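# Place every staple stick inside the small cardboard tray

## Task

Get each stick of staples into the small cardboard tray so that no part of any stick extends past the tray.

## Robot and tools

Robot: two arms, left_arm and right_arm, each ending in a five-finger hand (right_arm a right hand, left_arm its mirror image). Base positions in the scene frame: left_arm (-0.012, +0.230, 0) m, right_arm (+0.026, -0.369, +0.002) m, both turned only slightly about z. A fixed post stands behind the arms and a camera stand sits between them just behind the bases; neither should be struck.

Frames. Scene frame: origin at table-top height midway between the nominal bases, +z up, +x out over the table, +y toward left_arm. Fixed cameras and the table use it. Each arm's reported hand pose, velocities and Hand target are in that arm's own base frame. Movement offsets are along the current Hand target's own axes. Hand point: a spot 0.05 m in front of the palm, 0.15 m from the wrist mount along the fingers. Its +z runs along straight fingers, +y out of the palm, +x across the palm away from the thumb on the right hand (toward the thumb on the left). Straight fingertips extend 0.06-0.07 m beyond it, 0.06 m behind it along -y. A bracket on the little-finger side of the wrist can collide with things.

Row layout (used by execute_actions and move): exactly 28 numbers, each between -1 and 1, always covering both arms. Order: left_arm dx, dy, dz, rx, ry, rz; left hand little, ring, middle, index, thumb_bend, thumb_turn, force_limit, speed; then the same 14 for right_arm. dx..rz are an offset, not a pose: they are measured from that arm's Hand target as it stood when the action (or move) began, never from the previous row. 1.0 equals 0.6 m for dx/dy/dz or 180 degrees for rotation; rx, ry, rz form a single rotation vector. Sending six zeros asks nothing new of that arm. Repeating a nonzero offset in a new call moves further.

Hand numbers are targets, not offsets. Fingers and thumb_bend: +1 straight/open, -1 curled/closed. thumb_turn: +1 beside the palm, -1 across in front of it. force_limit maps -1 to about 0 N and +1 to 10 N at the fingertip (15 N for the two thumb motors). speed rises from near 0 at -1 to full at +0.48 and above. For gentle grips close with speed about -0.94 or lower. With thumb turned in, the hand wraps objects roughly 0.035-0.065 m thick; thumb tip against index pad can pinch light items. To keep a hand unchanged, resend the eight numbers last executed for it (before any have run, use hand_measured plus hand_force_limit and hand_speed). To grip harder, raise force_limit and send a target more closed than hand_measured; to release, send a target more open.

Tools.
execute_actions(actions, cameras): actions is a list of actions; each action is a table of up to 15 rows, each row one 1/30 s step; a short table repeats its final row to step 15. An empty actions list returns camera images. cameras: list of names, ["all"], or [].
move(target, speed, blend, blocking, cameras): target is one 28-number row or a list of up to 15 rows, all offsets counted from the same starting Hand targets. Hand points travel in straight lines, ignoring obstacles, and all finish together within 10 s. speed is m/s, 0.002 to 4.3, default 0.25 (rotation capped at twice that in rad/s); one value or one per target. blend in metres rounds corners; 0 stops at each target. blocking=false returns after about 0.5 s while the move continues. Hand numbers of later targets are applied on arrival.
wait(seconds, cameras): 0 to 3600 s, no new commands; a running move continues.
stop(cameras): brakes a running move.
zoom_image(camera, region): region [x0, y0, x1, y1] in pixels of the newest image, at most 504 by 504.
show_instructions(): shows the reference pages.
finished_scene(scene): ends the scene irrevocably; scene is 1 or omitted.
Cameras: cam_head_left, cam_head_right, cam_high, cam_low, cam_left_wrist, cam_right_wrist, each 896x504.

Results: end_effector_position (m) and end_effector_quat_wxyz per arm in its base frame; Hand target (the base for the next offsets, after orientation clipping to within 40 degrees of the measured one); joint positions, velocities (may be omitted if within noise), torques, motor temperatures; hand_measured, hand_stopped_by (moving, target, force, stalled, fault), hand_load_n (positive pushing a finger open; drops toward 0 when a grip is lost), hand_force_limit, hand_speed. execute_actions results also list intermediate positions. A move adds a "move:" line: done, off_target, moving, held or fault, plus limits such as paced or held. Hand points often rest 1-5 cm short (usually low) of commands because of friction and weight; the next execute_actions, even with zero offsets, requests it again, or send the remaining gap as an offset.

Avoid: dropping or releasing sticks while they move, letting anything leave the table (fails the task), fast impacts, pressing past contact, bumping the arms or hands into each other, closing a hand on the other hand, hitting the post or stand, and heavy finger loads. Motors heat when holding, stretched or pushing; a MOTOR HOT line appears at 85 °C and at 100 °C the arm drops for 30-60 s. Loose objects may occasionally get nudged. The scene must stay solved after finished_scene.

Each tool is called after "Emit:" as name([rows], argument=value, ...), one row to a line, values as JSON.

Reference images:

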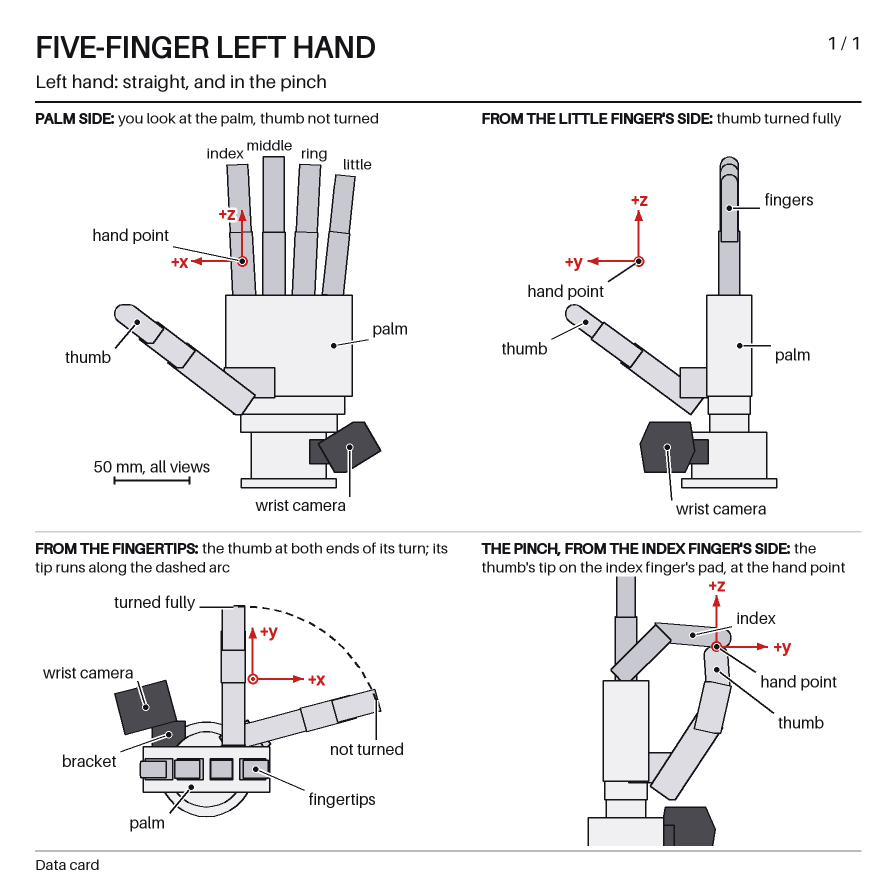

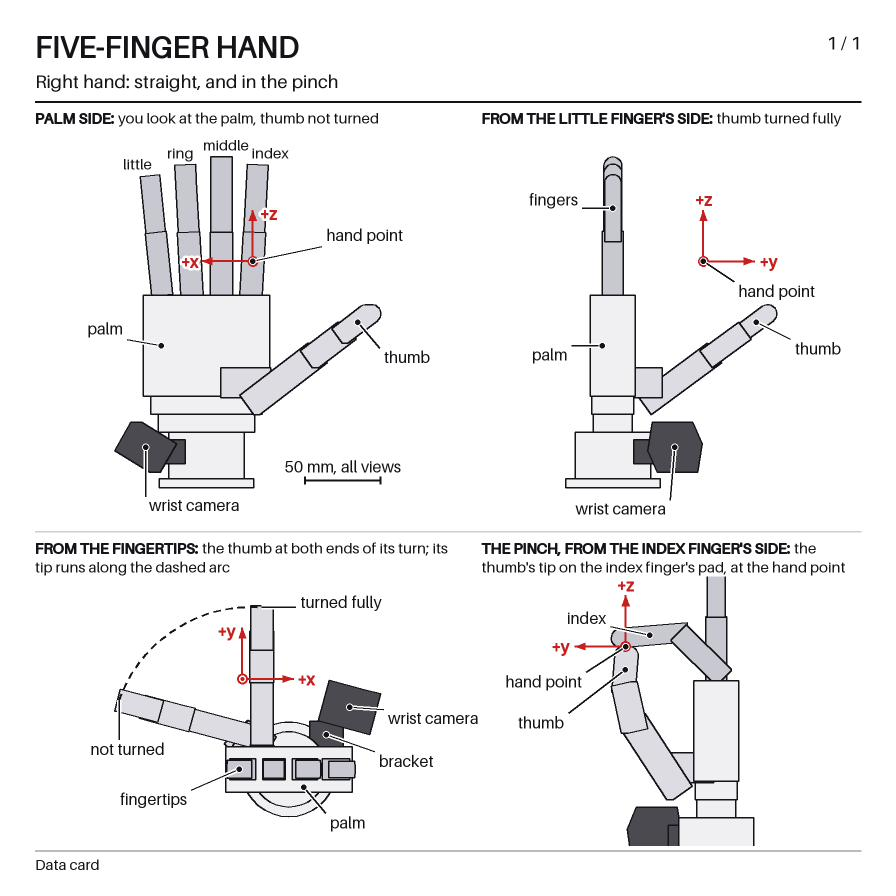

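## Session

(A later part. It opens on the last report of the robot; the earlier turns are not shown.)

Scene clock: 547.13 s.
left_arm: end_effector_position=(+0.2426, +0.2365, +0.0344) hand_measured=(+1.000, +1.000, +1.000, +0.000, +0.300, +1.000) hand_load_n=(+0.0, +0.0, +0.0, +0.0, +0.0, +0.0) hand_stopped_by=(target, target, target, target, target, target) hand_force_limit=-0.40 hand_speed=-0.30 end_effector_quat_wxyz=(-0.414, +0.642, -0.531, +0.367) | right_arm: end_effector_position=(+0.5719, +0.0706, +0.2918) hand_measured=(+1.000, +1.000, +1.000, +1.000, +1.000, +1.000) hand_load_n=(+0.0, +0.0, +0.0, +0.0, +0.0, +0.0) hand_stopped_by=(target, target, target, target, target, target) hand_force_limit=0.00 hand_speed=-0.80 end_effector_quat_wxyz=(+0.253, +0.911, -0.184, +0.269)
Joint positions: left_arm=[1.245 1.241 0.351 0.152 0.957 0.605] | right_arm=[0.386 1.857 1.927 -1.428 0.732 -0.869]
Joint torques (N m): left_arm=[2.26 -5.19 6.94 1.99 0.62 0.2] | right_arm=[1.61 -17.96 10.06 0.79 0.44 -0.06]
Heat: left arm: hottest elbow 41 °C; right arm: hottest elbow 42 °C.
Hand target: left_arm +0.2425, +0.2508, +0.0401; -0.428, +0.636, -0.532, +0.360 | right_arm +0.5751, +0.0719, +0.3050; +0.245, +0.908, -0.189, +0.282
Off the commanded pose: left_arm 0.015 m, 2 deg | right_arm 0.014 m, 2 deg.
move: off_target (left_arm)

Emit:
move(target=[-0.012,-0.001,0.0018,0,0,0,1,1,1,0.0,0.3,1,-0.4,-0.3,0,0,0,0,0,0,1,1,1,1,1,1,0,-0.8], speed=0.04, cameras=["cam_left_wrist"])

Emit:
zoom_image(camera="cam_left_wrist", region=[240, 130, 500, 390])

Scene clock: 550.03 s.
left_arm: end_effector_position=(+0.2402, +0.2366, +0.0296) hand_measured=(+1.000, +1.000, +1.000, +0.000, +0.300, +1.000) hand_load_n=(+0.0, +0.0, +0.0, +0.0, +0.0, -0.5) hand_stopped_by=(target, target, target, target, target, target) hand_force_limit=-0.40 hand_speed=-0.30 end_effector_quat_wxyz=(-0.410, +0.644, -0.530, +0.369) | right_arm: end_effector_position=(+0.5719, +0.0706, +0.2918) hand_measured=(+1.000, +1.000, +1.000, +1.000, +1.000, +1.000) hand_load_n=(+0.0, +0.0, +0.0, +0.0, +0.0, +0.0) hand_stopped_by=(target, target, target, target, target, target) hand_force_limit=0.00 hand_speed=-0.80 end_effector_quat_wxyz=(+0.253, +0.911, -0.184, +0.269)
Joint positions: left_arm=[1.254 1.26 0.351 0.152 0.964 0.615] | right_arm=[0.386 1.857 1.927 -1.428 0.732 -0.869]
Joint torques (N m): left_arm=[2.26 -5.3 8.24 1.32 0.6 0.32] | right_arm=[2.37 -17.44 10.19 0.87 0.4 -0.05]
Heat: left arm: hottest elbow 40 °C; right arm: hottest elbow 42 °C.
Hand target: left_arm +0.2424, +0.2582, +0.0403; -0.428, +0.635, -0.533, +0.360 | right_arm +0.5751, +0.0719, +0.3050; +0.245, +0.908, -0.189, +0.282
Off the commanded pose: left_arm 0.024 m, 2 deg | right_arm 0.014 m, 2 deg.
move: off_target (left_arm)
cam_left_wrist: T_world_to_cam=[[0.44904, -0.16434, 0.87827, -0.09191], [-0.39086, -0.92003, 0.02769, 0.31595], [0.80349, -0.35572, -0.47737, 0.01185]] pos_world=[0.15524, 0.2798, 0.07762]

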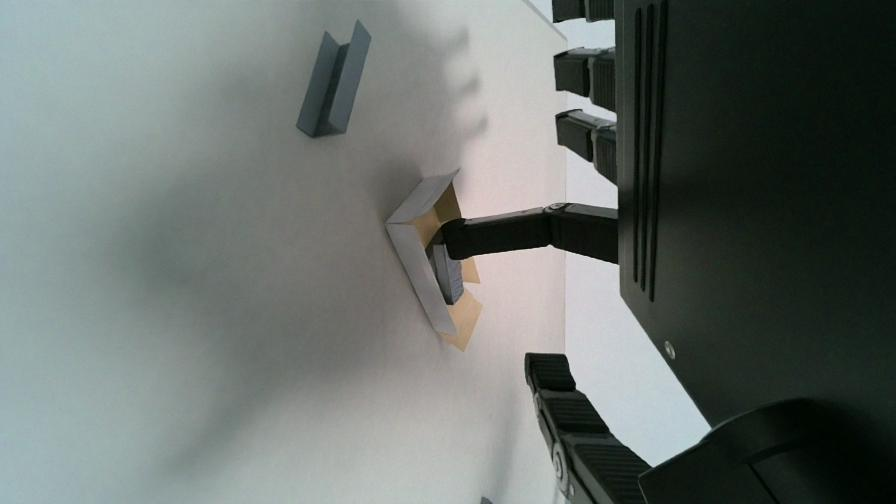

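Scaled by 1.938 from the camera's image (finer frame: 1280x720).

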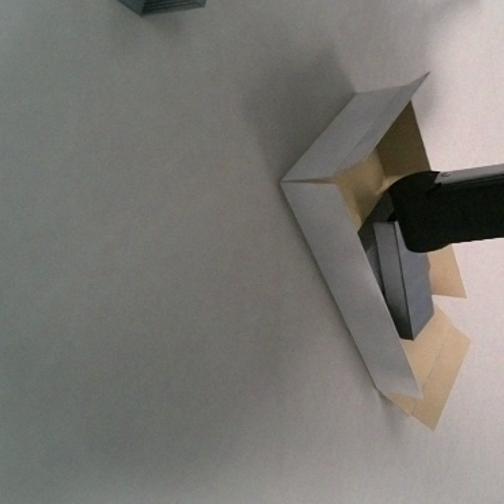

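Emit:
move(target=[-0.006,-0.018,-0.002,0,0,0,1,1,1,0.0,0.3,1,-0.4,-0.3,0,0,0,0,0,0,1,1,1,1,1,1,0,-0.8], speed=0.04)

Scene clock: 554.00 s.
left_arm: end_effector_position=(+0.2422, +0.2428, +0.0356) hand_measured=(+1.000, +1.000, +1.000, +0.000, +0.300, +1.000) hand_load_n=(+0.0, +0.0, +0.0, +0.0, +0.5, -0.5) hand_stopped_by=(target, target, target, target, target, target) hand_force_limit=-0.40 hand_speed=-0.30 end_effector_quat_wxyz=(-0.409, +0.645, -0.529, +0.369) | right_arm: end_effector_position=(+0.5719, +0.0706, +0.2918) hand_measured=(+1.000, +1.000, +1.000, +1.000, +1.000, +1.000) hand_load_n=(+0.0, +0.0, +0.0, +0.0, -0.5, +0.0) hand_stopped_by=(target, target, target, target, target, target) hand_force_limit=0.00 hand_speed=-0.80 end_effector_quat_wxyz=(+0.253, +0.911, -0.184, +0.269)
Joint positions: left_arm=[1.254 1.257 0.376 0.121 0.964 0.616] | right_arm=[0.386 1.857 1.927 -1.428 0.732 -0.869]
Joint torques (N m): left_arm=[2.26 -7.65 8.01 1.14 0.54 0.19] | right_arm=[2.9 -17.38 9.99 0.94 0.45 -0.03]
Heat: left arm: hottest elbow 41 °C; right arm: hottest elbow 42 °C.
Hand target: left_arm +0.2447, +0.2622, +0.0507; -0.428, +0.636, -0.532, +0.360 | right_arm +0.5751, +0.0719, +0.3050; +0.245, +0.908, -0.189, +0.282
Off the commanded pose: left_arm 0.025 m, 3 deg | right_arm 0.014 m, 2 deg.
move: off_target (left_arm)

Emit:
move(target=[0,0.0263,0.0106,0,0,0,1,1,1,0.0,0.3,1,-0.4,-0.3,0,0,0,0,0,0,1,1,1,1,1,1,0,-0.8], speed=0.04, cameras=["cam_left_wrist"])

Emit:
zoom_image(camera="cam_left_wrist", region=[240, 130, 500, 390])

Scene clock: 557.80 s.
left_arm: end_effector_position=(+0.2441, +0.2487, +0.0284) hand_measured=(+1.000, +1.000, +1.000, +0.000, +0.300, +1.000) hand_load_n=(+0.0, +0.0, +0.0, +0.0, +0.0, +0.0) hand_stopped_by=(target, target, target, target, target, target) hand_force_limit=-0.40 hand_speed=-0.30 end_effector_quat_wxyz=(-0.414, +0.642, -0.531, +0.367) | right_arm: end_effector_position=(+0.5719, +0.0706, +0.2918) hand_measured=(+1.000, +1.000, +1.000, +1.000, +1.000, +1.000) hand_load_n=(+0.0, +0.0, +0.0, +0.0, +0.0, +0.0) hand_stopped_by=(target, target, target, target, target, target) hand_force_limit=0.00 hand_speed=-0.80 end_effector_quat_wxyz=(+0.253, +0.911, -0.184, +0.269)
Joint positions: left_arm=[1.254 1.301 0.376 0.18 0.964 0.616] | right_arm=[0.386 1.857 1.927 -1.428 0.732 -0.869]
Joint torques (N m): left_arm=[1.49 -6.12 6.39 1.95 0.53 0.16] | right_arm=[1.73 -17.55 10.06 0.91 0.41 -0.02]
Heat: left arm: hottest elbow 41 °C; right arm: hottest elbow 42 °C.
Hand target: left_arm +0.2446, +0.2621, +0.0337; -0.428, +0.636, -0.532, +0.360 | right_arm +0.5751, +0.0719, +0.3050; +0.245, +0.908, -0.189, +0.282
Off the commanded pose: left_arm 0.014 m, 2 deg | right_arm 0.014 m, 2 deg.
move: off_target (left_arm)
cam_left_wrist: T_world_to_cam=[[0.44622, -0.17333, 0.87798, -0.08771], [-0.39111, -0.92018, 0.01712, 0.32893], [0.80493, -0.35103, -0.4784, 0.01098]] pos_world=[0.15895, 0.29133, 0.07663]

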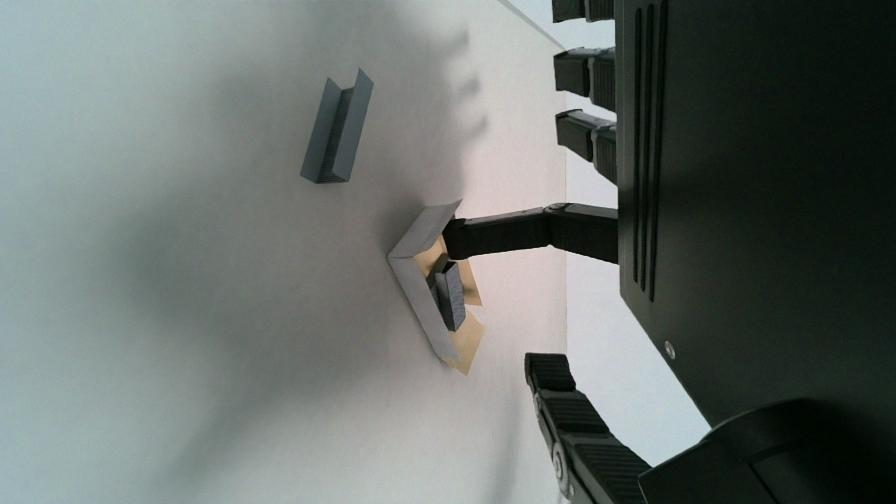

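Scaled by 1.938 from the camera's image (finer frame: 1280x720).

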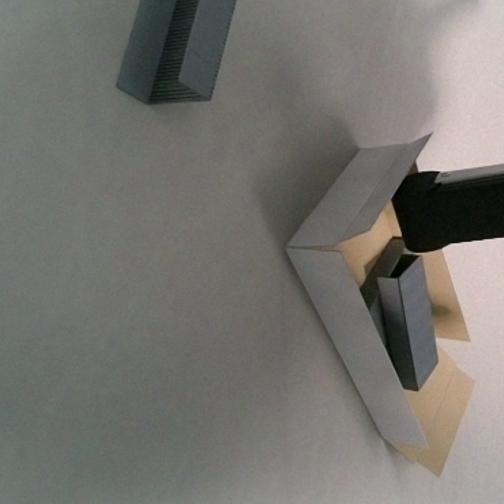

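Emit:
move(target=[0.0098,0.0192,0.0058,0,0,0,1,1,1,0.0,0.3,1,-0.4,-0.3,0,0,0,0,0,0,1,1,1,1,1,1,0,-0.8], speed=0.04, cameras=["cam_left_wrist"])

Emit:
zoom_image(camera="cam_left_wrist", region=[240, 130, 500, 390])

Scene clock: 561.87 s.
left_arm: end_effector_position=(+0.2464, +0.2558, +0.0255) hand_measured=(+1.000, +1.000, +1.000, +0.000, +0.300, +1.000) hand_load_n=(+0.0, +0.0, +0.0, +0.0, +0.0, -0.5) hand_stopped_by=(target, target, target, target, target, target) hand_force_limit=-0.40 hand_speed=-0.30 end_effector_quat_wxyz=(-0.428, +0.633, -0.535, +0.362) | right_arm: end_effector_position=(+0.5719, +0.0706, +0.2918) hand_measured=(+1.000, +1.000, +1.000, +1.000, +1.000, +1.000) hand_load_n=(+0.0, +0.0, +0.5, +0.0, +0.0, +0.0) hand_stopped_by=(target, target, target, target, target, target) hand_force_limit=0.00 hand_speed=-0.80 end_effector_quat_wxyz=(+0.253, +0.911, -0.184, +0.269)
Joint positions: left_arm=[1.254 1.33 0.373 0.246 0.964 0.616] | right_arm=[0.386 1.857 1.927 -1.428 0.732 -0.869]
Joint torques (N m): left_arm=[1.9 -5.19 4.53 2.04 0.35 0.05] | right_arm=[2.37 -17.73 10.17 0.85 0.47 -0.02]
Heat: left arm: hottest elbow 41 °C; right arm: hottest elbow 42 °C.
Hand target: left_arm +0.2446, +0.2562, +0.0217; -0.428, +0.636, -0.532, +0.360 | right_arm +0.5751, +0.0719, +0.3050; +0.245, +0.908, -0.189, +0.282
Off the commanded pose: left_arm 0.004 m, 0 deg | right_arm 0.014 m, 2 deg.
move: done
cam_left_wrist: T_world_to_cam=[[0.43672, -0.20228, 0.87656, -0.07518], [-0.39115, -0.92016, -0.01746, 0.33732], [0.81011, -0.33524, -0.48098, 0.00492]] pos_world=[0.16079, 0.29683, 0.07416]

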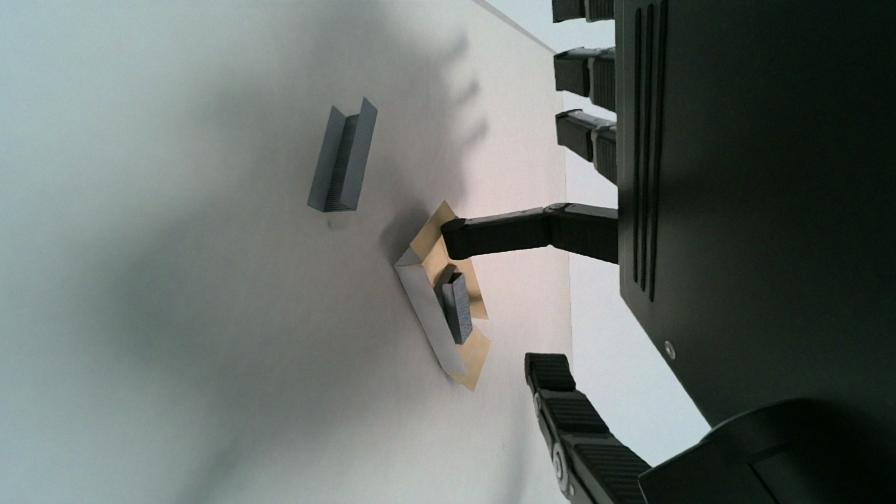

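Scaled by 1.938 from the camera's image (finer frame: 1280x720).

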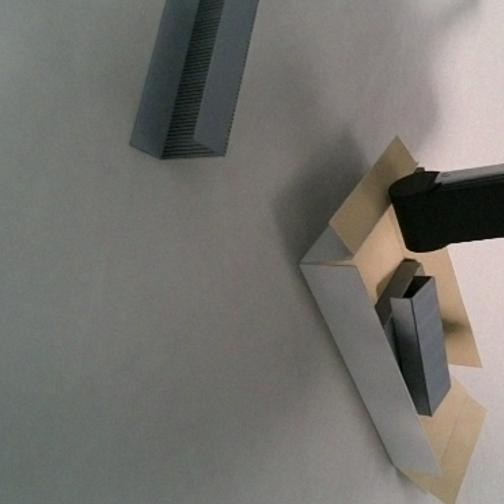

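Emit:
move(target=[0.0148,0.0103,0.0015,0,0,0,1,1,1,0.0,0.3,1,-0.4,-0.3,0,0,0,0,0,0,1,1,1,1,1,1,0,-0.8], speed=0.03, cameras=["cam_left_wrist"])

Emit:
zoom_image(camera="cam_left_wrist", region=[240, 130, 500, 390])

Scene clock: 569.73 s.
left_arm: end_effector_position=(+0.2460, +0.2545, +0.0242) hand_measured=(+1.000, +1.000, +1.000, +0.000, +0.300, +1.000) hand_load_n=(+0.0, +0.0, +0.0, +0.0, +0.0, +0.0) hand_stopped_by=(target, target, target, target, target, target) hand_force_limit=-0.40 hand_speed=-0.30 end_effector_quat_wxyz=(-0.438, +0.627, -0.536, +0.357) | right_arm: end_effector_position=(+0.5719, +0.0706, +0.2918) hand_measured=(+1.000, +1.000, +1.000, +1.000, +1.000, +1.000) hand_load_n=(+0.0, +0.0, +0.0, +0.0, +0.0, +0.0) hand_stopped_by=(target, target, target, target, target, target) hand_force_limit=0.00 hand_speed=-0.80 end_effector_quat_wxyz=(+0.253, +0.911, -0.184, +0.269)
Joint positions: left_arm=[1.254 1.33 0.353 0.296 0.962 0.611] | right_arm=[0.386 1.857 1.927 -1.428 0.732 -0.869]
Joint torques (N m): left_arm=[0.91 -5.77 3.74 1.78 0.1 0.02] | right_arm=[2.43 -17.9 10.06 0.73 0.43 -0.06]
Heat: left arm: hottest elbow 40 °C; right arm: hottest elbow 43 °C.
Hand target: left_arm +0.2447, +0.2471, +0.0156; -0.428, +0.636, -0.532, +0.360 | right_arm +0.5751, +0.0719, +0.3050; +0.245, +0.908, -0.189, +0.282
Off the commanded pose: left_arm 0.011 m, 2 deg | right_arm 0.014 m, 2 deg.
move: off_target (left_arm)
cam_left_wrist: T_world_to_cam=[[0.4295, -0.22171, 0.87543, -0.06742], [-0.3881, -0.92063, -0.04276, 0.33592], [0.81542, -0.32139, -0.48145, -0.0006]] pos_world=[0.15982, 0.29411, 0.07309]

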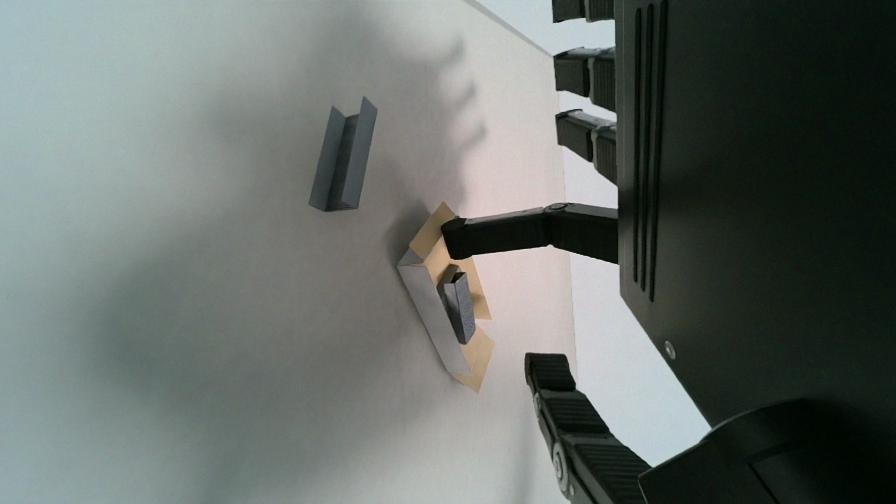

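Scaled by 1.938 from the camera's image (finer frame: 1280x720).

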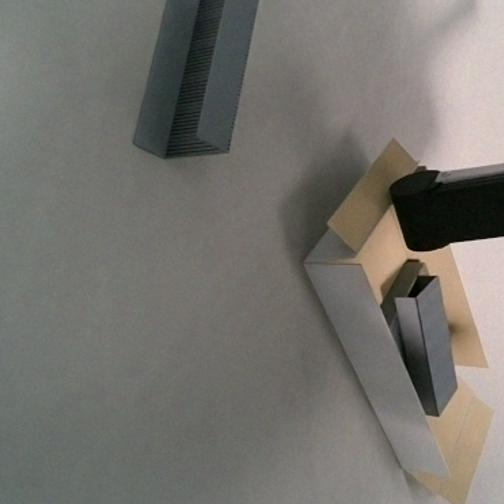

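Emit:
move(target=[0.0065,0.0128,0.004,0,0,0,1,1,1,0.0,0.3,1,-0.4,-0.3,0,0,0,0,0,0,1,1,1,1,1,1,0,-0.8], speed=0.03, cameras=["cam_left_wrist"])

Emit:
zoom_image(camera="cam_left_wrist", region=[240, 130, 500, 390])

Scene clock: 575.43 s.
left_arm: end_effector_position=(+0.2430, +0.2471, +0.0121) hand_measured=(+1.000, +1.000, +1.000, +0.000, +0.300, +1.000) hand_load_n=(+0.0, +0.0, +0.0, +0.0, +0.0, +0.0) hand_stopped_by=(target, target, target, target, target, target) hand_force_limit=-0.40 hand_speed=-0.30 end_effector_quat_wxyz=(-0.434, +0.633, -0.532, +0.358) | right_arm: end_effector_position=(+0.5719, +0.0706, +0.2918) hand_measured=(+1.000, +1.000, +1.000, +1.000, +1.000, +1.000) hand_load_n=(+0.0, +0.0, +0.0, +0.0, +0.0, +0.0) hand_stopped_by=(target, target, target, target, target, target) hand_force_limit=0.00 hand_speed=-0.80 end_effector_quat_wxyz=(+0.253, +0.911, -0.184, +0.269)
Joint positions: left_arm=[1.254 1.358 0.326 0.342 0.955 0.603] | right_arm=[0.386 1.857 1.927 -1.428 0.732 -0.869]
Joint torques (N m): left_arm=[0.38 -5.07 4.46 1.65 0.2 0.11] | right_arm=[1.96 -17.85 10.14 1.05 0.45 -0.05]
Heat: left arm: hottest elbow 40 °C; right arm: hottest elbow 43 °C.
Hand target: left_arm +0.2447, +0.2432, +0.0077; -0.428, +0.635, -0.533, +0.360 | right_arm +0.5751, +0.0719, +0.3050; +0.245, +0.908, -0.189, +0.282
Off the commanded pose: left_arm 0.006 m, 1 deg | right_arm 0.014 m, 2 deg.
move: done
cam_left_wrist: T_world_to_cam=[[0.43636, -0.2055, 0.87599, -0.0628], [-0.38045, -0.9244, -0.02734, 0.32622], [0.81538, -0.32134, -0.48155, -0.00636]] pos_world=[0.1567, 0.28661, 0.06087]

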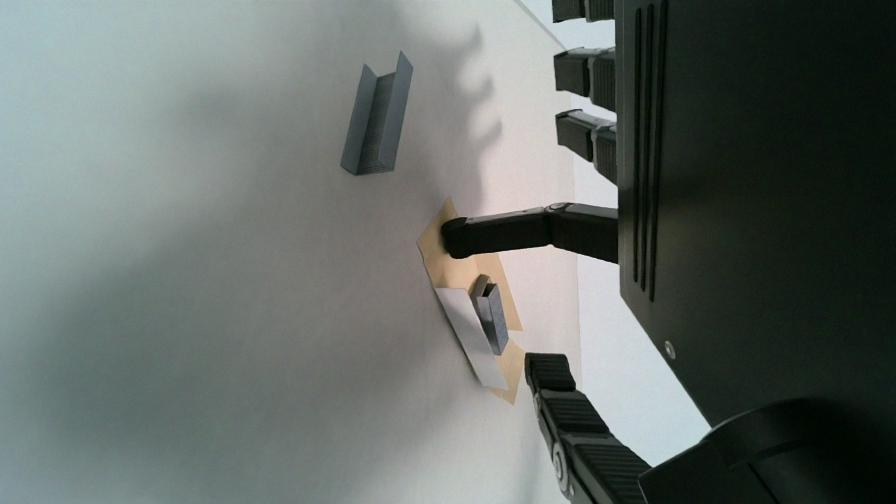

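Scaled by 1.938 from the camera's image (finer frame: 1280x720).

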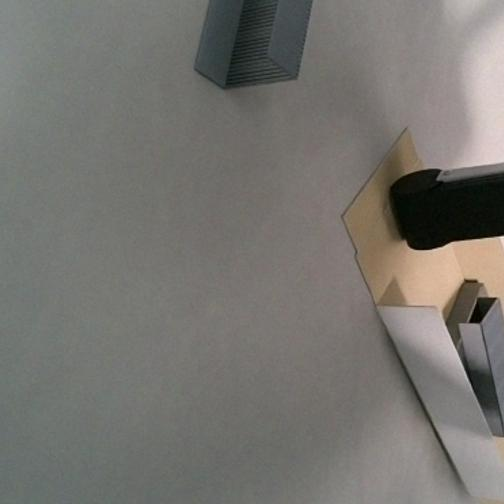

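Emit:
move(target=[0,-0.0155,-0.0063,0,0,0,1,1,1,0.0,0.3,1,-0.4,-0.3,0,0,0,0,0,0,1,1,1,1,1,1,0,-0.8], speed=0.03)

Scene clock: 584.60 s.
left_arm: end_effector_position=(+0.2414, +0.2434, +0.0140) hand_measured=(+1.000, +1.000, +1.000, +0.000, +0.300, +1.000) hand_load_n=(+0.0, +0.0, +0.0, +0.0, +0.0, +0.0) hand_stopped_by=(target, target, target, target, target, target) hand_force_limit=-0.40 hand_speed=-0.30 end_effector_quat_wxyz=(-0.427, +0.638, -0.530, +0.359) | right_arm: end_effector_position=(+0.5719, +0.0706, +0.2918) hand_measured=(+1.000, +1.000, +1.000, +1.000, +1.000, +1.000) hand_load_n=(+0.0, +0.0, +0.0, +0.0, +0.0, +0.0) hand_stopped_by=(target, target, target, target, target, target) hand_force_limit=0.00 hand_speed=-0.80 end_effector_quat_wxyz=(+0.253, +0.911, -0.184, +0.269)
Joint positions: left_arm=[1.254 1.336 0.326 0.303 0.952 0.603] | right_arm=[0.386 1.857 1.927 -1.428 0.732 -0.869]
Joint torques (N m): left_arm=[0.73 -7.59 5.01 1.11 0.33 -0.03] | right_arm=[2.78 -17.49 10 0.85 0.46 0]
Heat: left arm: hottest elbow 39 °C; right arm: hottest elbow 43 °C.
Hand target: left_arm +0.2447, +0.2432, +0.0177; -0.428, +0.636, -0.533, +0.360 | right_arm +0.5751, +0.0719, +0.3050; +0.245, +0.908, -0.189, +0.282
Off the commanded pose: left_arm 0.005 m, 0 deg | right_arm 0.014 m, 2 deg.
move: done

Emit:
move(target=[0.017,-0.0093,-0.0035,0,0,0,1,1,1,0.0,0.3,1,-0.4,-0.3,0,0,0,0,0,0,1,1,1,1,1,1,0,-0.8], speed=0.03, cameras=["cam_left_wrist"])

Emit:
zoom_image(camera="cam_left_wrist", region=[340, 130, 600, 390])

Scene clock: 588.90 s.
left_arm: end_effector_position=(+0.2432, +0.2379, +0.0219) hand_measured=(+1.000, +1.000, +1.000, +0.000, +0.300, +1.000) hand_load_n=(+0.0, +0.0, +0.0, +0.0, +0.0, +0.0) hand_stopped_by=(target, target, target, target, target, target) hand_force_limit=-0.40 hand_speed=-0.30 end_effector_quat_wxyz=(-0.432, +0.636, -0.532, +0.356) | right_arm: end_effector_position=(+0.5719, +0.0706, +0.2918) hand_measured=(+1.000, +1.000, +1.000, +1.000, +1.000, +1.000) hand_load_n=(+0.0, +0.0, +0.0, +0.0, +0.0, +0.0) hand_stopped_by=(target, target, target, target, target, target) hand_force_limit=0.00 hand_speed=-0.80 end_effector_quat_wxyz=(+0.253, +0.911, -0.184, +0.269)
Joint positions: left_arm=[1.239 1.284 0.312 0.288 0.937 0.588] | right_arm=[0.386 1.857 1.927 -1.428 0.732 -0.869]
Joint torques (N m): left_arm=[0.73 -6.53 4.93 1.17 0.25 -0.01] | right_arm=[2.43 -17.49 10.07 0.83 0.44 -0.11]
Heat: left arm: hottest elbow 39 °C; right arm: hottest elbow 43 °C.
Hand target: left_arm +0.2466, +0.2332, +0.0236; -0.428, +0.635, -0.533, +0.360 | right_arm +0.5751, +0.0719, +0.3050; +0.245, +0.908, -0.189, +0.282
Off the commanded pose: left_arm 0.006 m, 1 deg | right_arm 0.014 m, 2 deg.
move: done
cam_left_wrist: T_world_to_cam=[[0.44256, -0.20105, 0.87391, -0.07594], [-0.37686, -0.926, -0.02219, 0.31758], [0.8137, -0.31952, -0.48558, -0.00467]] pos_world=[0.15709, 0.27732, 0.07114]

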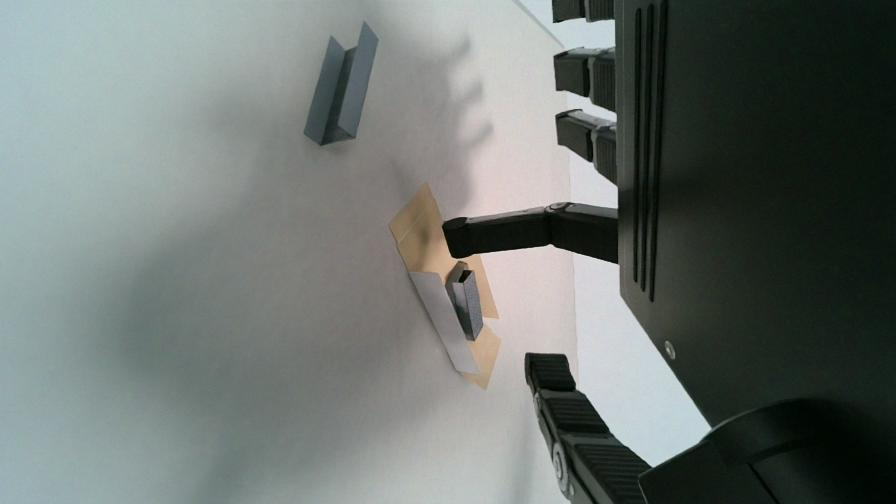

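Scaled by 1.938 from the camera's image (finer frame: 1280x720).

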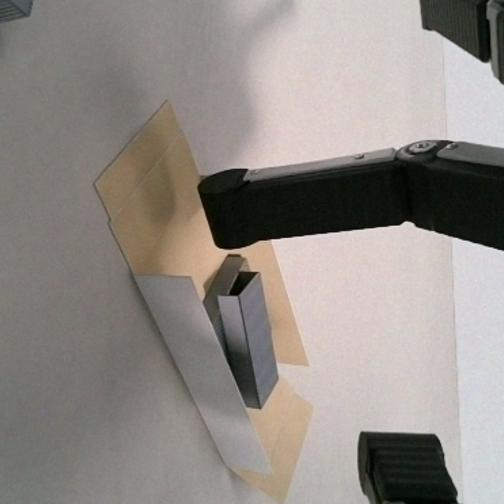

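Emit:
move(target=[0.01,-0.1,-0.04,0,0,0,1,1,1,0.0,0.3,1,-0.4,-0.3,0,0,0,0,0,0,1,1,1,1,1,1,0,-0.8], speed=0.08, cameras=["cam_left_wrist","cam_high"])

Emit:
zoom_image(camera="cam_left_wrist", region=[180, 80, 440, 340])

Scene clock: 606.73 s.
left_arm: end_effector_position=(+0.2387, +0.2162, +0.0716) hand_measured=(+1.000, +1.000, +1.000, +0.000, +0.300, +1.000) hand_load_n=(+0.0, +0.0, +0.0, +0.0, +0.0, +0.0) hand_stopped_by=(target, target, target, target, target, target) hand_force_limit=-0.40 hand_speed=-0.30 end_effector_quat_wxyz=(-0.418, +0.646, -0.527, +0.361) | right_arm: end_effector_position=(+0.5719, +0.0706, +0.2918) hand_measured=(+1.000, +1.000, +1.000, +1.000, +1.000, +1.000) hand_load_n=(+0.0, +0.0, +0.0, +0.0, +0.0, +0.0) hand_stopped_by=(target, target, target, target, target, target) hand_force_limit=0.00 hand_speed=-0.80 end_effector_quat_wxyz=(+0.253, +0.911, -0.184, +0.269)
Joint positions: left_arm=[1.227 1.017 0.344 -0.036 0.928 0.573] | right_arm=[0.386 1.857 1.927 -1.428 0.732 -0.869]
Joint torques (N m): left_arm=[0.03 -4.01 9.72 1.14 0.28 0.06] | right_arm=[1.9 -17.67 10.18 0.88 0.46 -0.06]
Heat: left arm: hottest elbow 38 °C; right arm: hottest elbow 43 °C.
Hand target: left_arm +0.2479, +0.2275, +0.0883; -0.428, +0.636, -0.532, +0.360 | right_arm +0.5751, +0.0719, +0.3050; +0.245, +0.908, -0.189, +0.282
Off the commanded pose: left_arm 0.022 m, 2 deg | right_arm 0.014 m, 2 deg.
move: off_target (left_arm)
cam_left_wrist: T_world_to_cam=[[0.45248, -0.16935, 0.87555, -0.13108], [-0.37587, -0.92655, 0.01503, 0.29408], [0.80869, -0.33589, -0.4829, 0.02064]] pos_world=[0.15315, 0.25722, 0.12031]
Images, in order (width x height): cam_high 896x504, cam_left_wrist 896x504.

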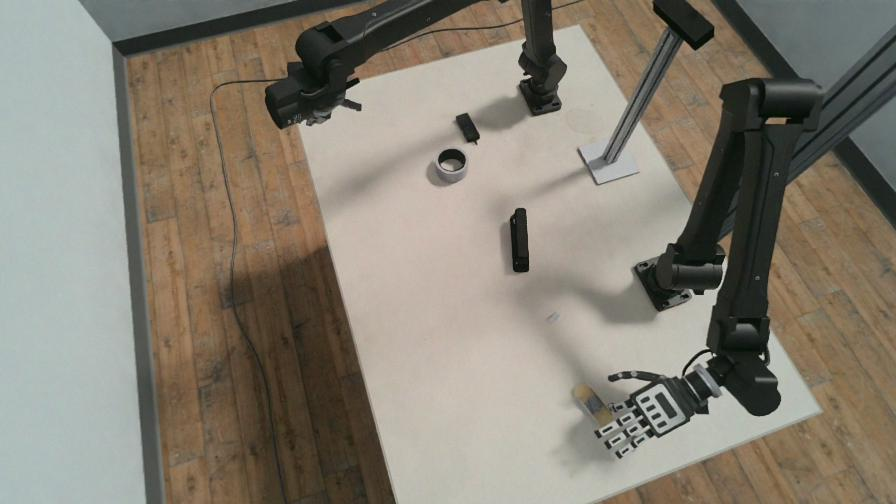

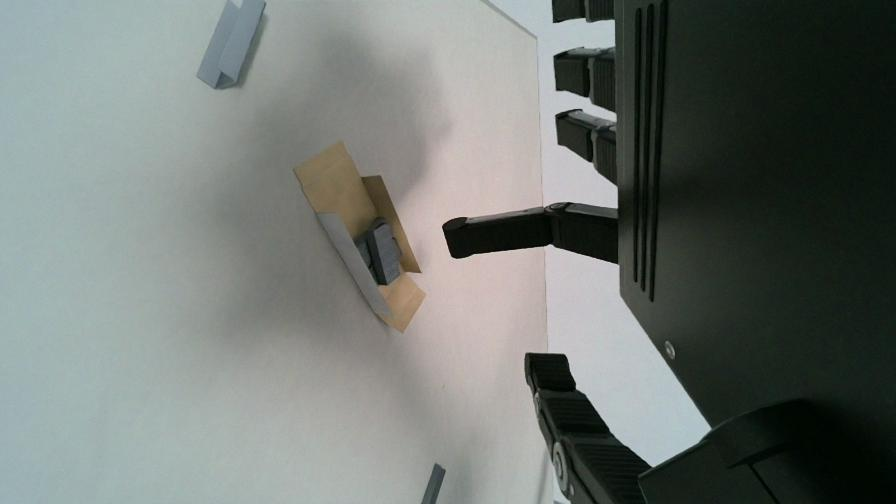

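Scaled by 1.938 from the camera's image (finer frame: 1280x720).

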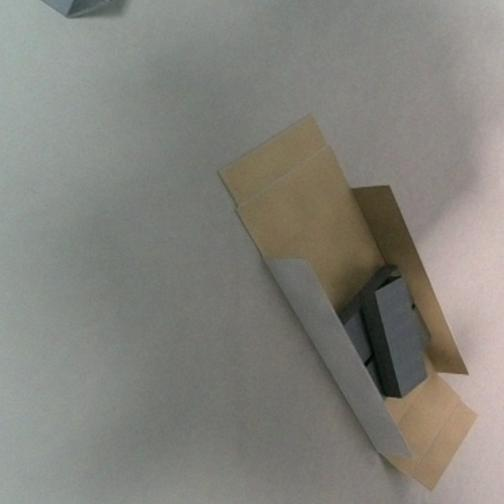

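Emit:
move(target=[0.3513,0.009,-0.027,-0.0006,0.407,0.1651,1,1,1,0.0,0.3,-0.45,-0.4,-0.3,0,0,0,0,0,0,1,1,1,1,1,1,0,-0.8], speed=0.15, cameras=["all"])

Emit:
zoom_image(camera="cam_left_wrist", region=[240, 130, 500, 390])

Scene clock: 643.77 s.
left_arm: end_effector_position=(+0.2575, +0.0112, +0.0842) hand_measured=(+1.000, +1.000, +1.000, +0.000, +0.300, -0.450) hand_load_n=(+0.0, +0.0, +0.0, +0.0, +0.0, +0.0) hand_stopped_by=(target, target, target, target, target, target) hand_force_limit=-0.40 hand_speed=-0.30 end_effector_quat_wxyz=(+0.098, -0.175, +0.816, -0.543) | right_arm: end_effector_position=(+0.5719, +0.0706, +0.2918) hand_measured=(+1.000, +1.000, +1.000, +1.000, +1.000, +1.000) hand_load_n=(+0.0, +0.0, +0.0, +0.0, +0.0, +0.0) hand_stopped_by=(target, target, target, target, target, target) hand_force_limit=0.00 hand_speed=-0.80 end_effector_quat_wxyz=(+0.253, +0.911, -0.184, +0.269)
Joint positions: left_arm=[0.634 1.388 0.721 -1.419 1.104 2.102] | right_arm=[0.386 1.857 1.927 -1.428 0.732 -0.869]
Joint torques (N m): left_arm=[0.03 -6.07 7.79 -0.85 0.56 0.24] | right_arm=[2.14 -17.61 9.96 0.66 0.5 -0.08]
Heat: left arm: hottest elbow 44 °C; right arm: hottest elbow 43 °C.
Hand target: left_arm +0.2678, +0.0168, +0.0895; +0.102, -0.151, +0.816, -0.549 | right_arm +0.5751, +0.0719, +0.3050; +0.245, +0.908, -0.189, +0.282
Off the commanded pose: left_arm 0.013 m, 3 deg | right_arm 0.014 m, 2 deg.
joint sent to its limit (left arm) — joint 6 (wrist roll), upper limit. The joint targets still meet the commanded pose.
move: off_target (left_arm)
cam_left_wrist: T_world_to_cam=[[-0.06266, -0.47835, 0.87593, -0.04927], [-0.98596, 0.16577, 0.02001, 0.25545], [-0.15478, -0.86238, -0.48202, 0.1966]] pos_world=[0.2792, 0.10363, 0.13281]

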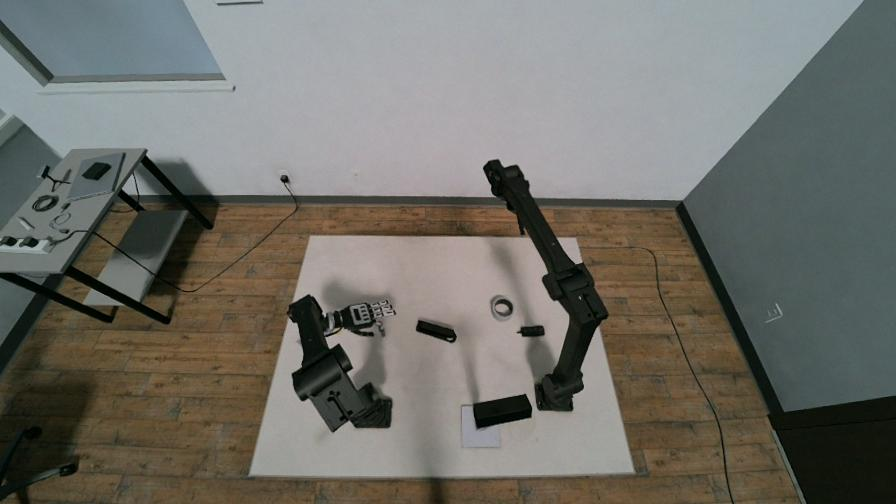

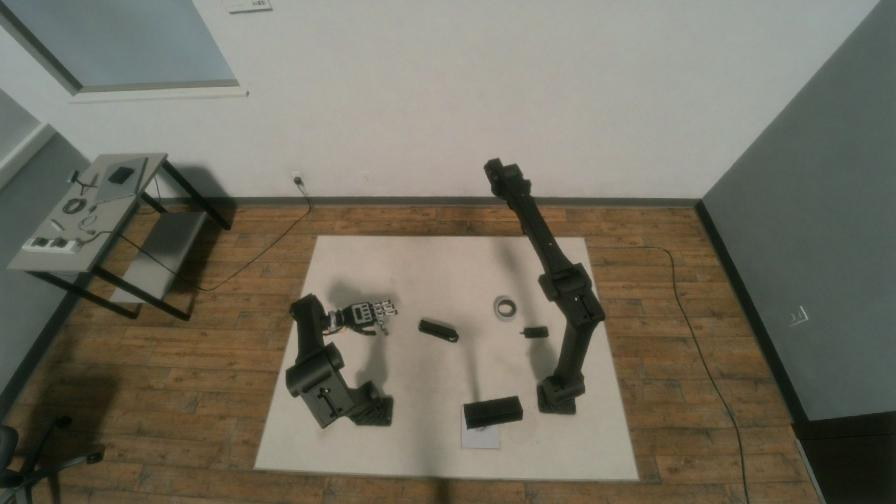

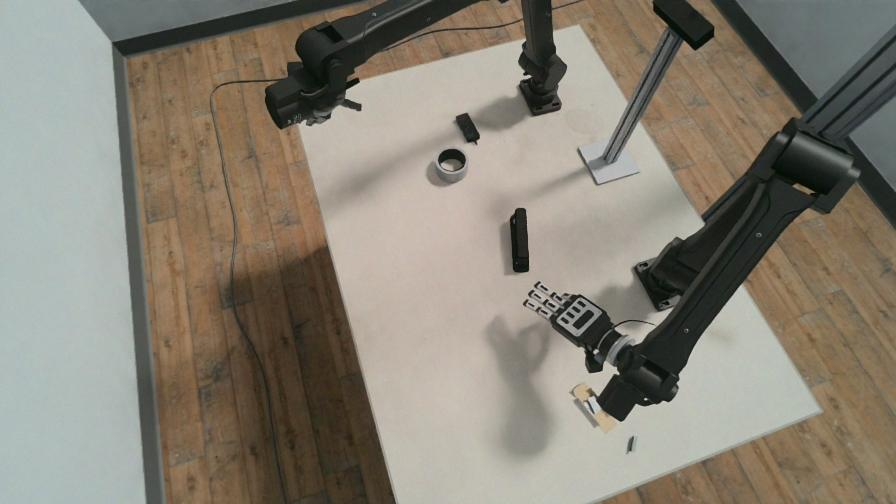

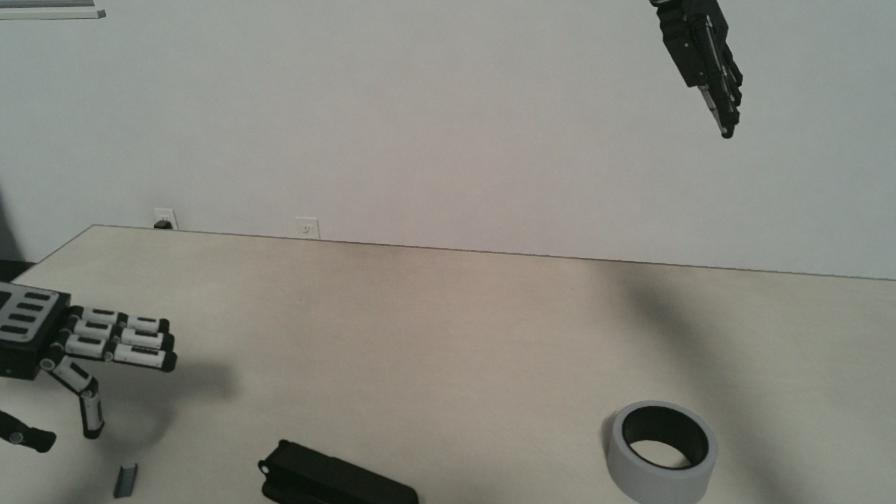

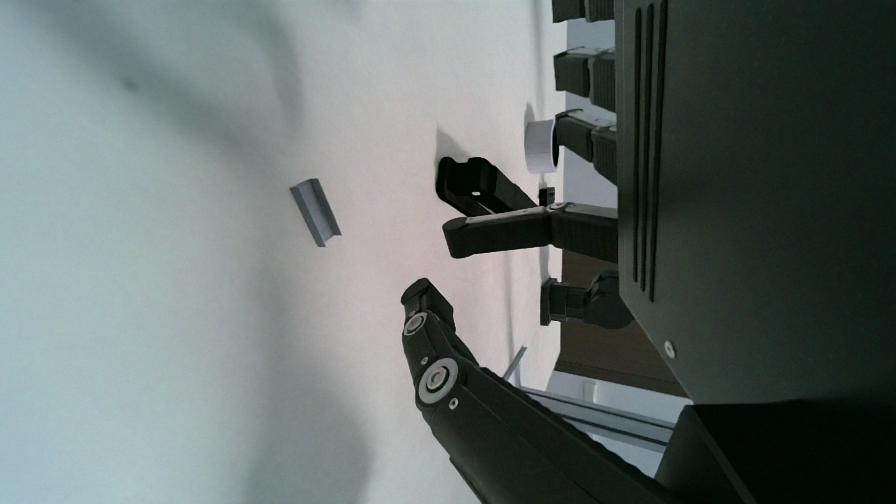

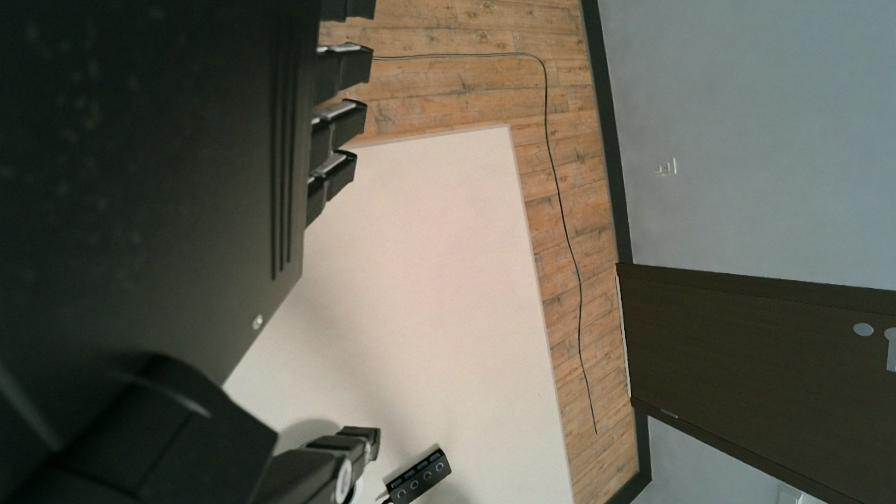

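Scaled by 1.938 from the camera's image (finer frame: 1280x720).

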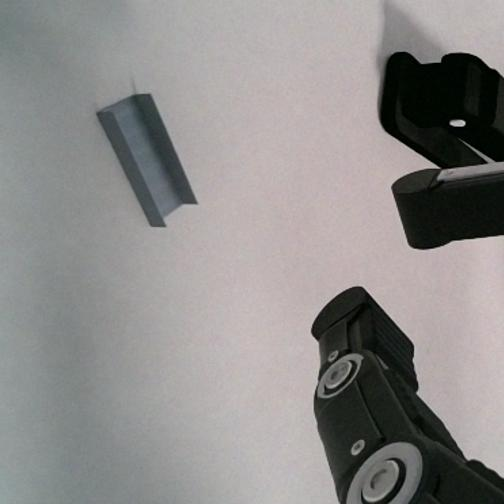

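Emit:
move(target=[-0.008,0.0693,0.062,0,0,0,1,1,1,0.0,0.3,-0.45,-0.4,-0.3,0,0,0,0,0,0,1,1,1,1,1,1,0,-0.8], speed=0.08, cameras=["cam_left_wrist"])

Emit:
zoom_image(camera="cam_left_wrist", region=[300, 130, 520, 350])

Scene clock: 657.93 s.
left_arm: end_effector_position=(+0.2786, +0.0057, +0.0379) hand_measured=(+1.000, +1.000, +1.000, +0.000, +0.300, -0.450) hand_load_n=(+0.0, +0.0, +0.0, +0.0, +0.0, +0.0) hand_stopped_by=(target, target, target, target, target, target) hand_force_limit=-0.40 hand_speed=-0.30 end_effector_quat_wxyz=(+0.107, -0.152, +0.816, -0.547) | right_arm: end_effector_position=(+0.5719, +0.0706, +0.2918) hand_measured=(+1.000, +1.000, +1.000, +1.000, +1.000, +1.000) hand_load_n=(+0.0, +0.0, +0.0, +0.0, +0.0, +0.0) hand_stopped_by=(target, target, target, target, target, target) hand_force_limit=0.00 hand_speed=-0.80 end_effector_quat_wxyz=(+0.253, +0.911, -0.184, +0.269)
Joint positions: left_arm=[0.58 1.515 0.698 -1.21 1.135 2.077] | right_arm=[0.386 1.857 1.927 -1.428 0.732 -0.869]
Joint torques (N m): left_arm=[0.03 -7.65 4.05 -0.16 0.79 -0.02] | right_arm=[1.85 -17.85 10.04 1.1 0.45 -0.07]
Heat: left arm: hottest elbow 42 °C; right arm: hottest elbow 43 °C.
Hand target: left_arm +0.2790, +0.0010, +0.0370; +0.102, -0.151, +0.816, -0.549 | right_arm +0.5751, +0.0719, +0.3050; +0.245, +0.908, -0.189, +0.282
Off the commanded pose: left_arm 0.005 m, 1 deg | right_arm 0.014 m, 2 deg.
move: done
cam_left_wrist: T_world_to_cam=[[-0.11304, -0.47732, 0.87143, 0.00416], [-0.98072, 0.19428, -0.0208, 0.27799], [-0.15938, -0.85698, -0.49008, 0.17439]] pos_world=[0.3009, 0.09742, 0.08762]

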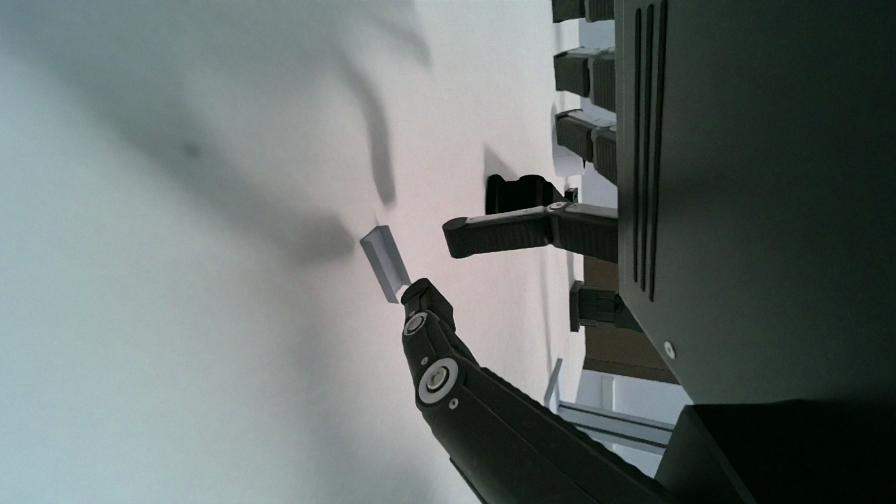

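Scaled by 2.291 from the camera's image (finer frame: 1280x720).

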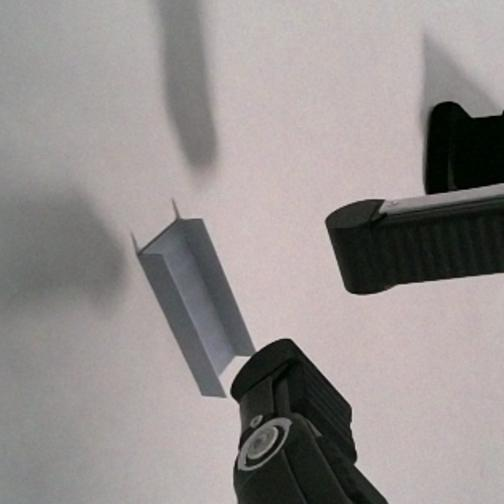

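Emit:
move(target=[-0.0005,0.0343,0.0173,0,0,0,1,1,1,0.0,0.3,-0.45,-0.4,-0.3,0,0,0,0,0,0,1,1,1,1,1,1,0,-0.8], speed=0.04, cameras=["cam_left_wrist"])

Emit:
zoom_image(camera="cam_left_wrist", region=[330, 170, 530, 350])

Scene clock: 668.50 s.
left_arm: end_effector_position=(+0.2805, +0.0051, +0.0160) hand_measured=(+1.000, +1.000, +1.000, +0.000, +0.300, -0.450) hand_load_n=(+0.0, +0.0, +0.0, +0.0, +0.0, +0.0) hand_stopped_by=(target, target, target, target, target, target) hand_force_limit=-0.40 hand_speed=-0.30 end_effector_quat_wxyz=(+0.109, -0.151, +0.817, -0.546) | right_arm: end_effector_position=(+0.5719, +0.0706, +0.2918) hand_measured=(+1.000, +1.000, +1.000, +1.000, +1.000, +1.000) hand_load_n=(-0.5, +0.0, +0.0, +0.0, +0.0, +0.0) hand_stopped_by=(target, target, target, target, target, target) hand_force_limit=0.00 hand_speed=-0.80 end_effector_quat_wxyz=(+0.253, +0.911, -0.184, +0.269)
Joint positions: left_arm=[0.575 1.568 0.678 -1.121 1.138 2.063] | right_arm=[0.386 1.857 1.927 -1.428 0.732 -0.869]
Joint torques (N m): left_arm=[0.26 -8.29 3.49 -0.03 0.85 0] | right_arm=[2.43 -17.85 10.28 0.8 0.45 -0.07]
Heat: left arm: hottest elbow 41 °C; right arm: hottest elbow 43 °C.
Hand target: left_arm +0.2799, -0.0008, +0.0141; +0.101, -0.151, +0.816, -0.549 | right_arm +0.5751, +0.0719, +0.3050; +0.245, +0.908, -0.189, +0.282
Off the commanded pose: left_arm 0.006 m, 1 deg | right_arm 0.014 m, 2 deg.
move: done
cam_left_wrist: T_world_to_cam=[[-0.11573, -0.47981, 0.8697, 0.024], [-0.98092, 0.19289, -0.02411, 0.27958], [-0.15619, -0.8559, -0.49298, 0.16257]] pos_world=[0.30242, 0.09673, 0.06601]

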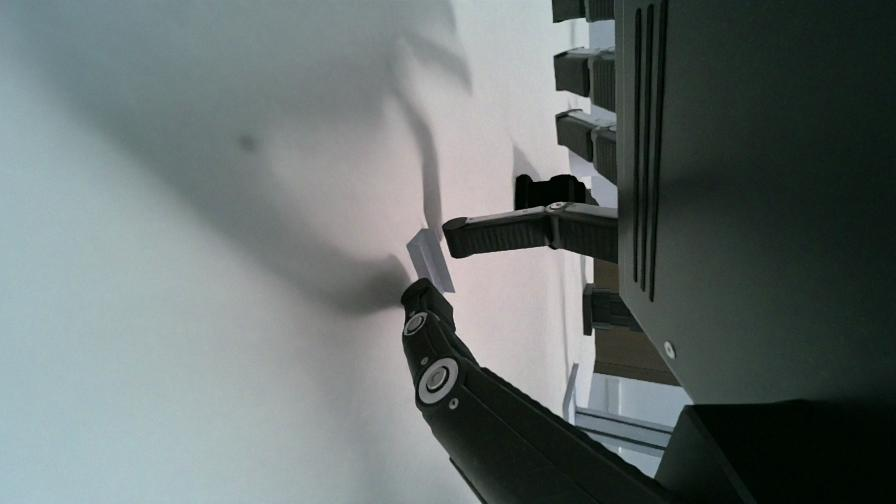

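Scaled by 2.520 from the camera's image (finer frame: 1280x720).

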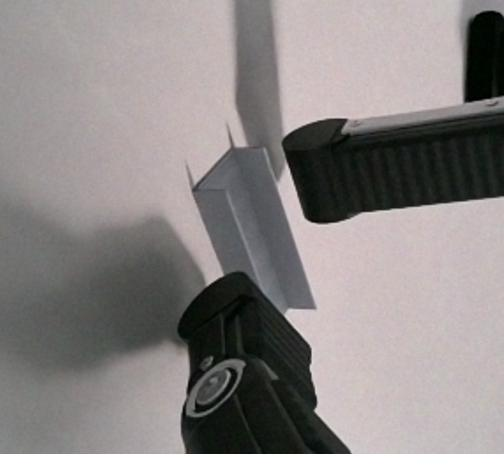

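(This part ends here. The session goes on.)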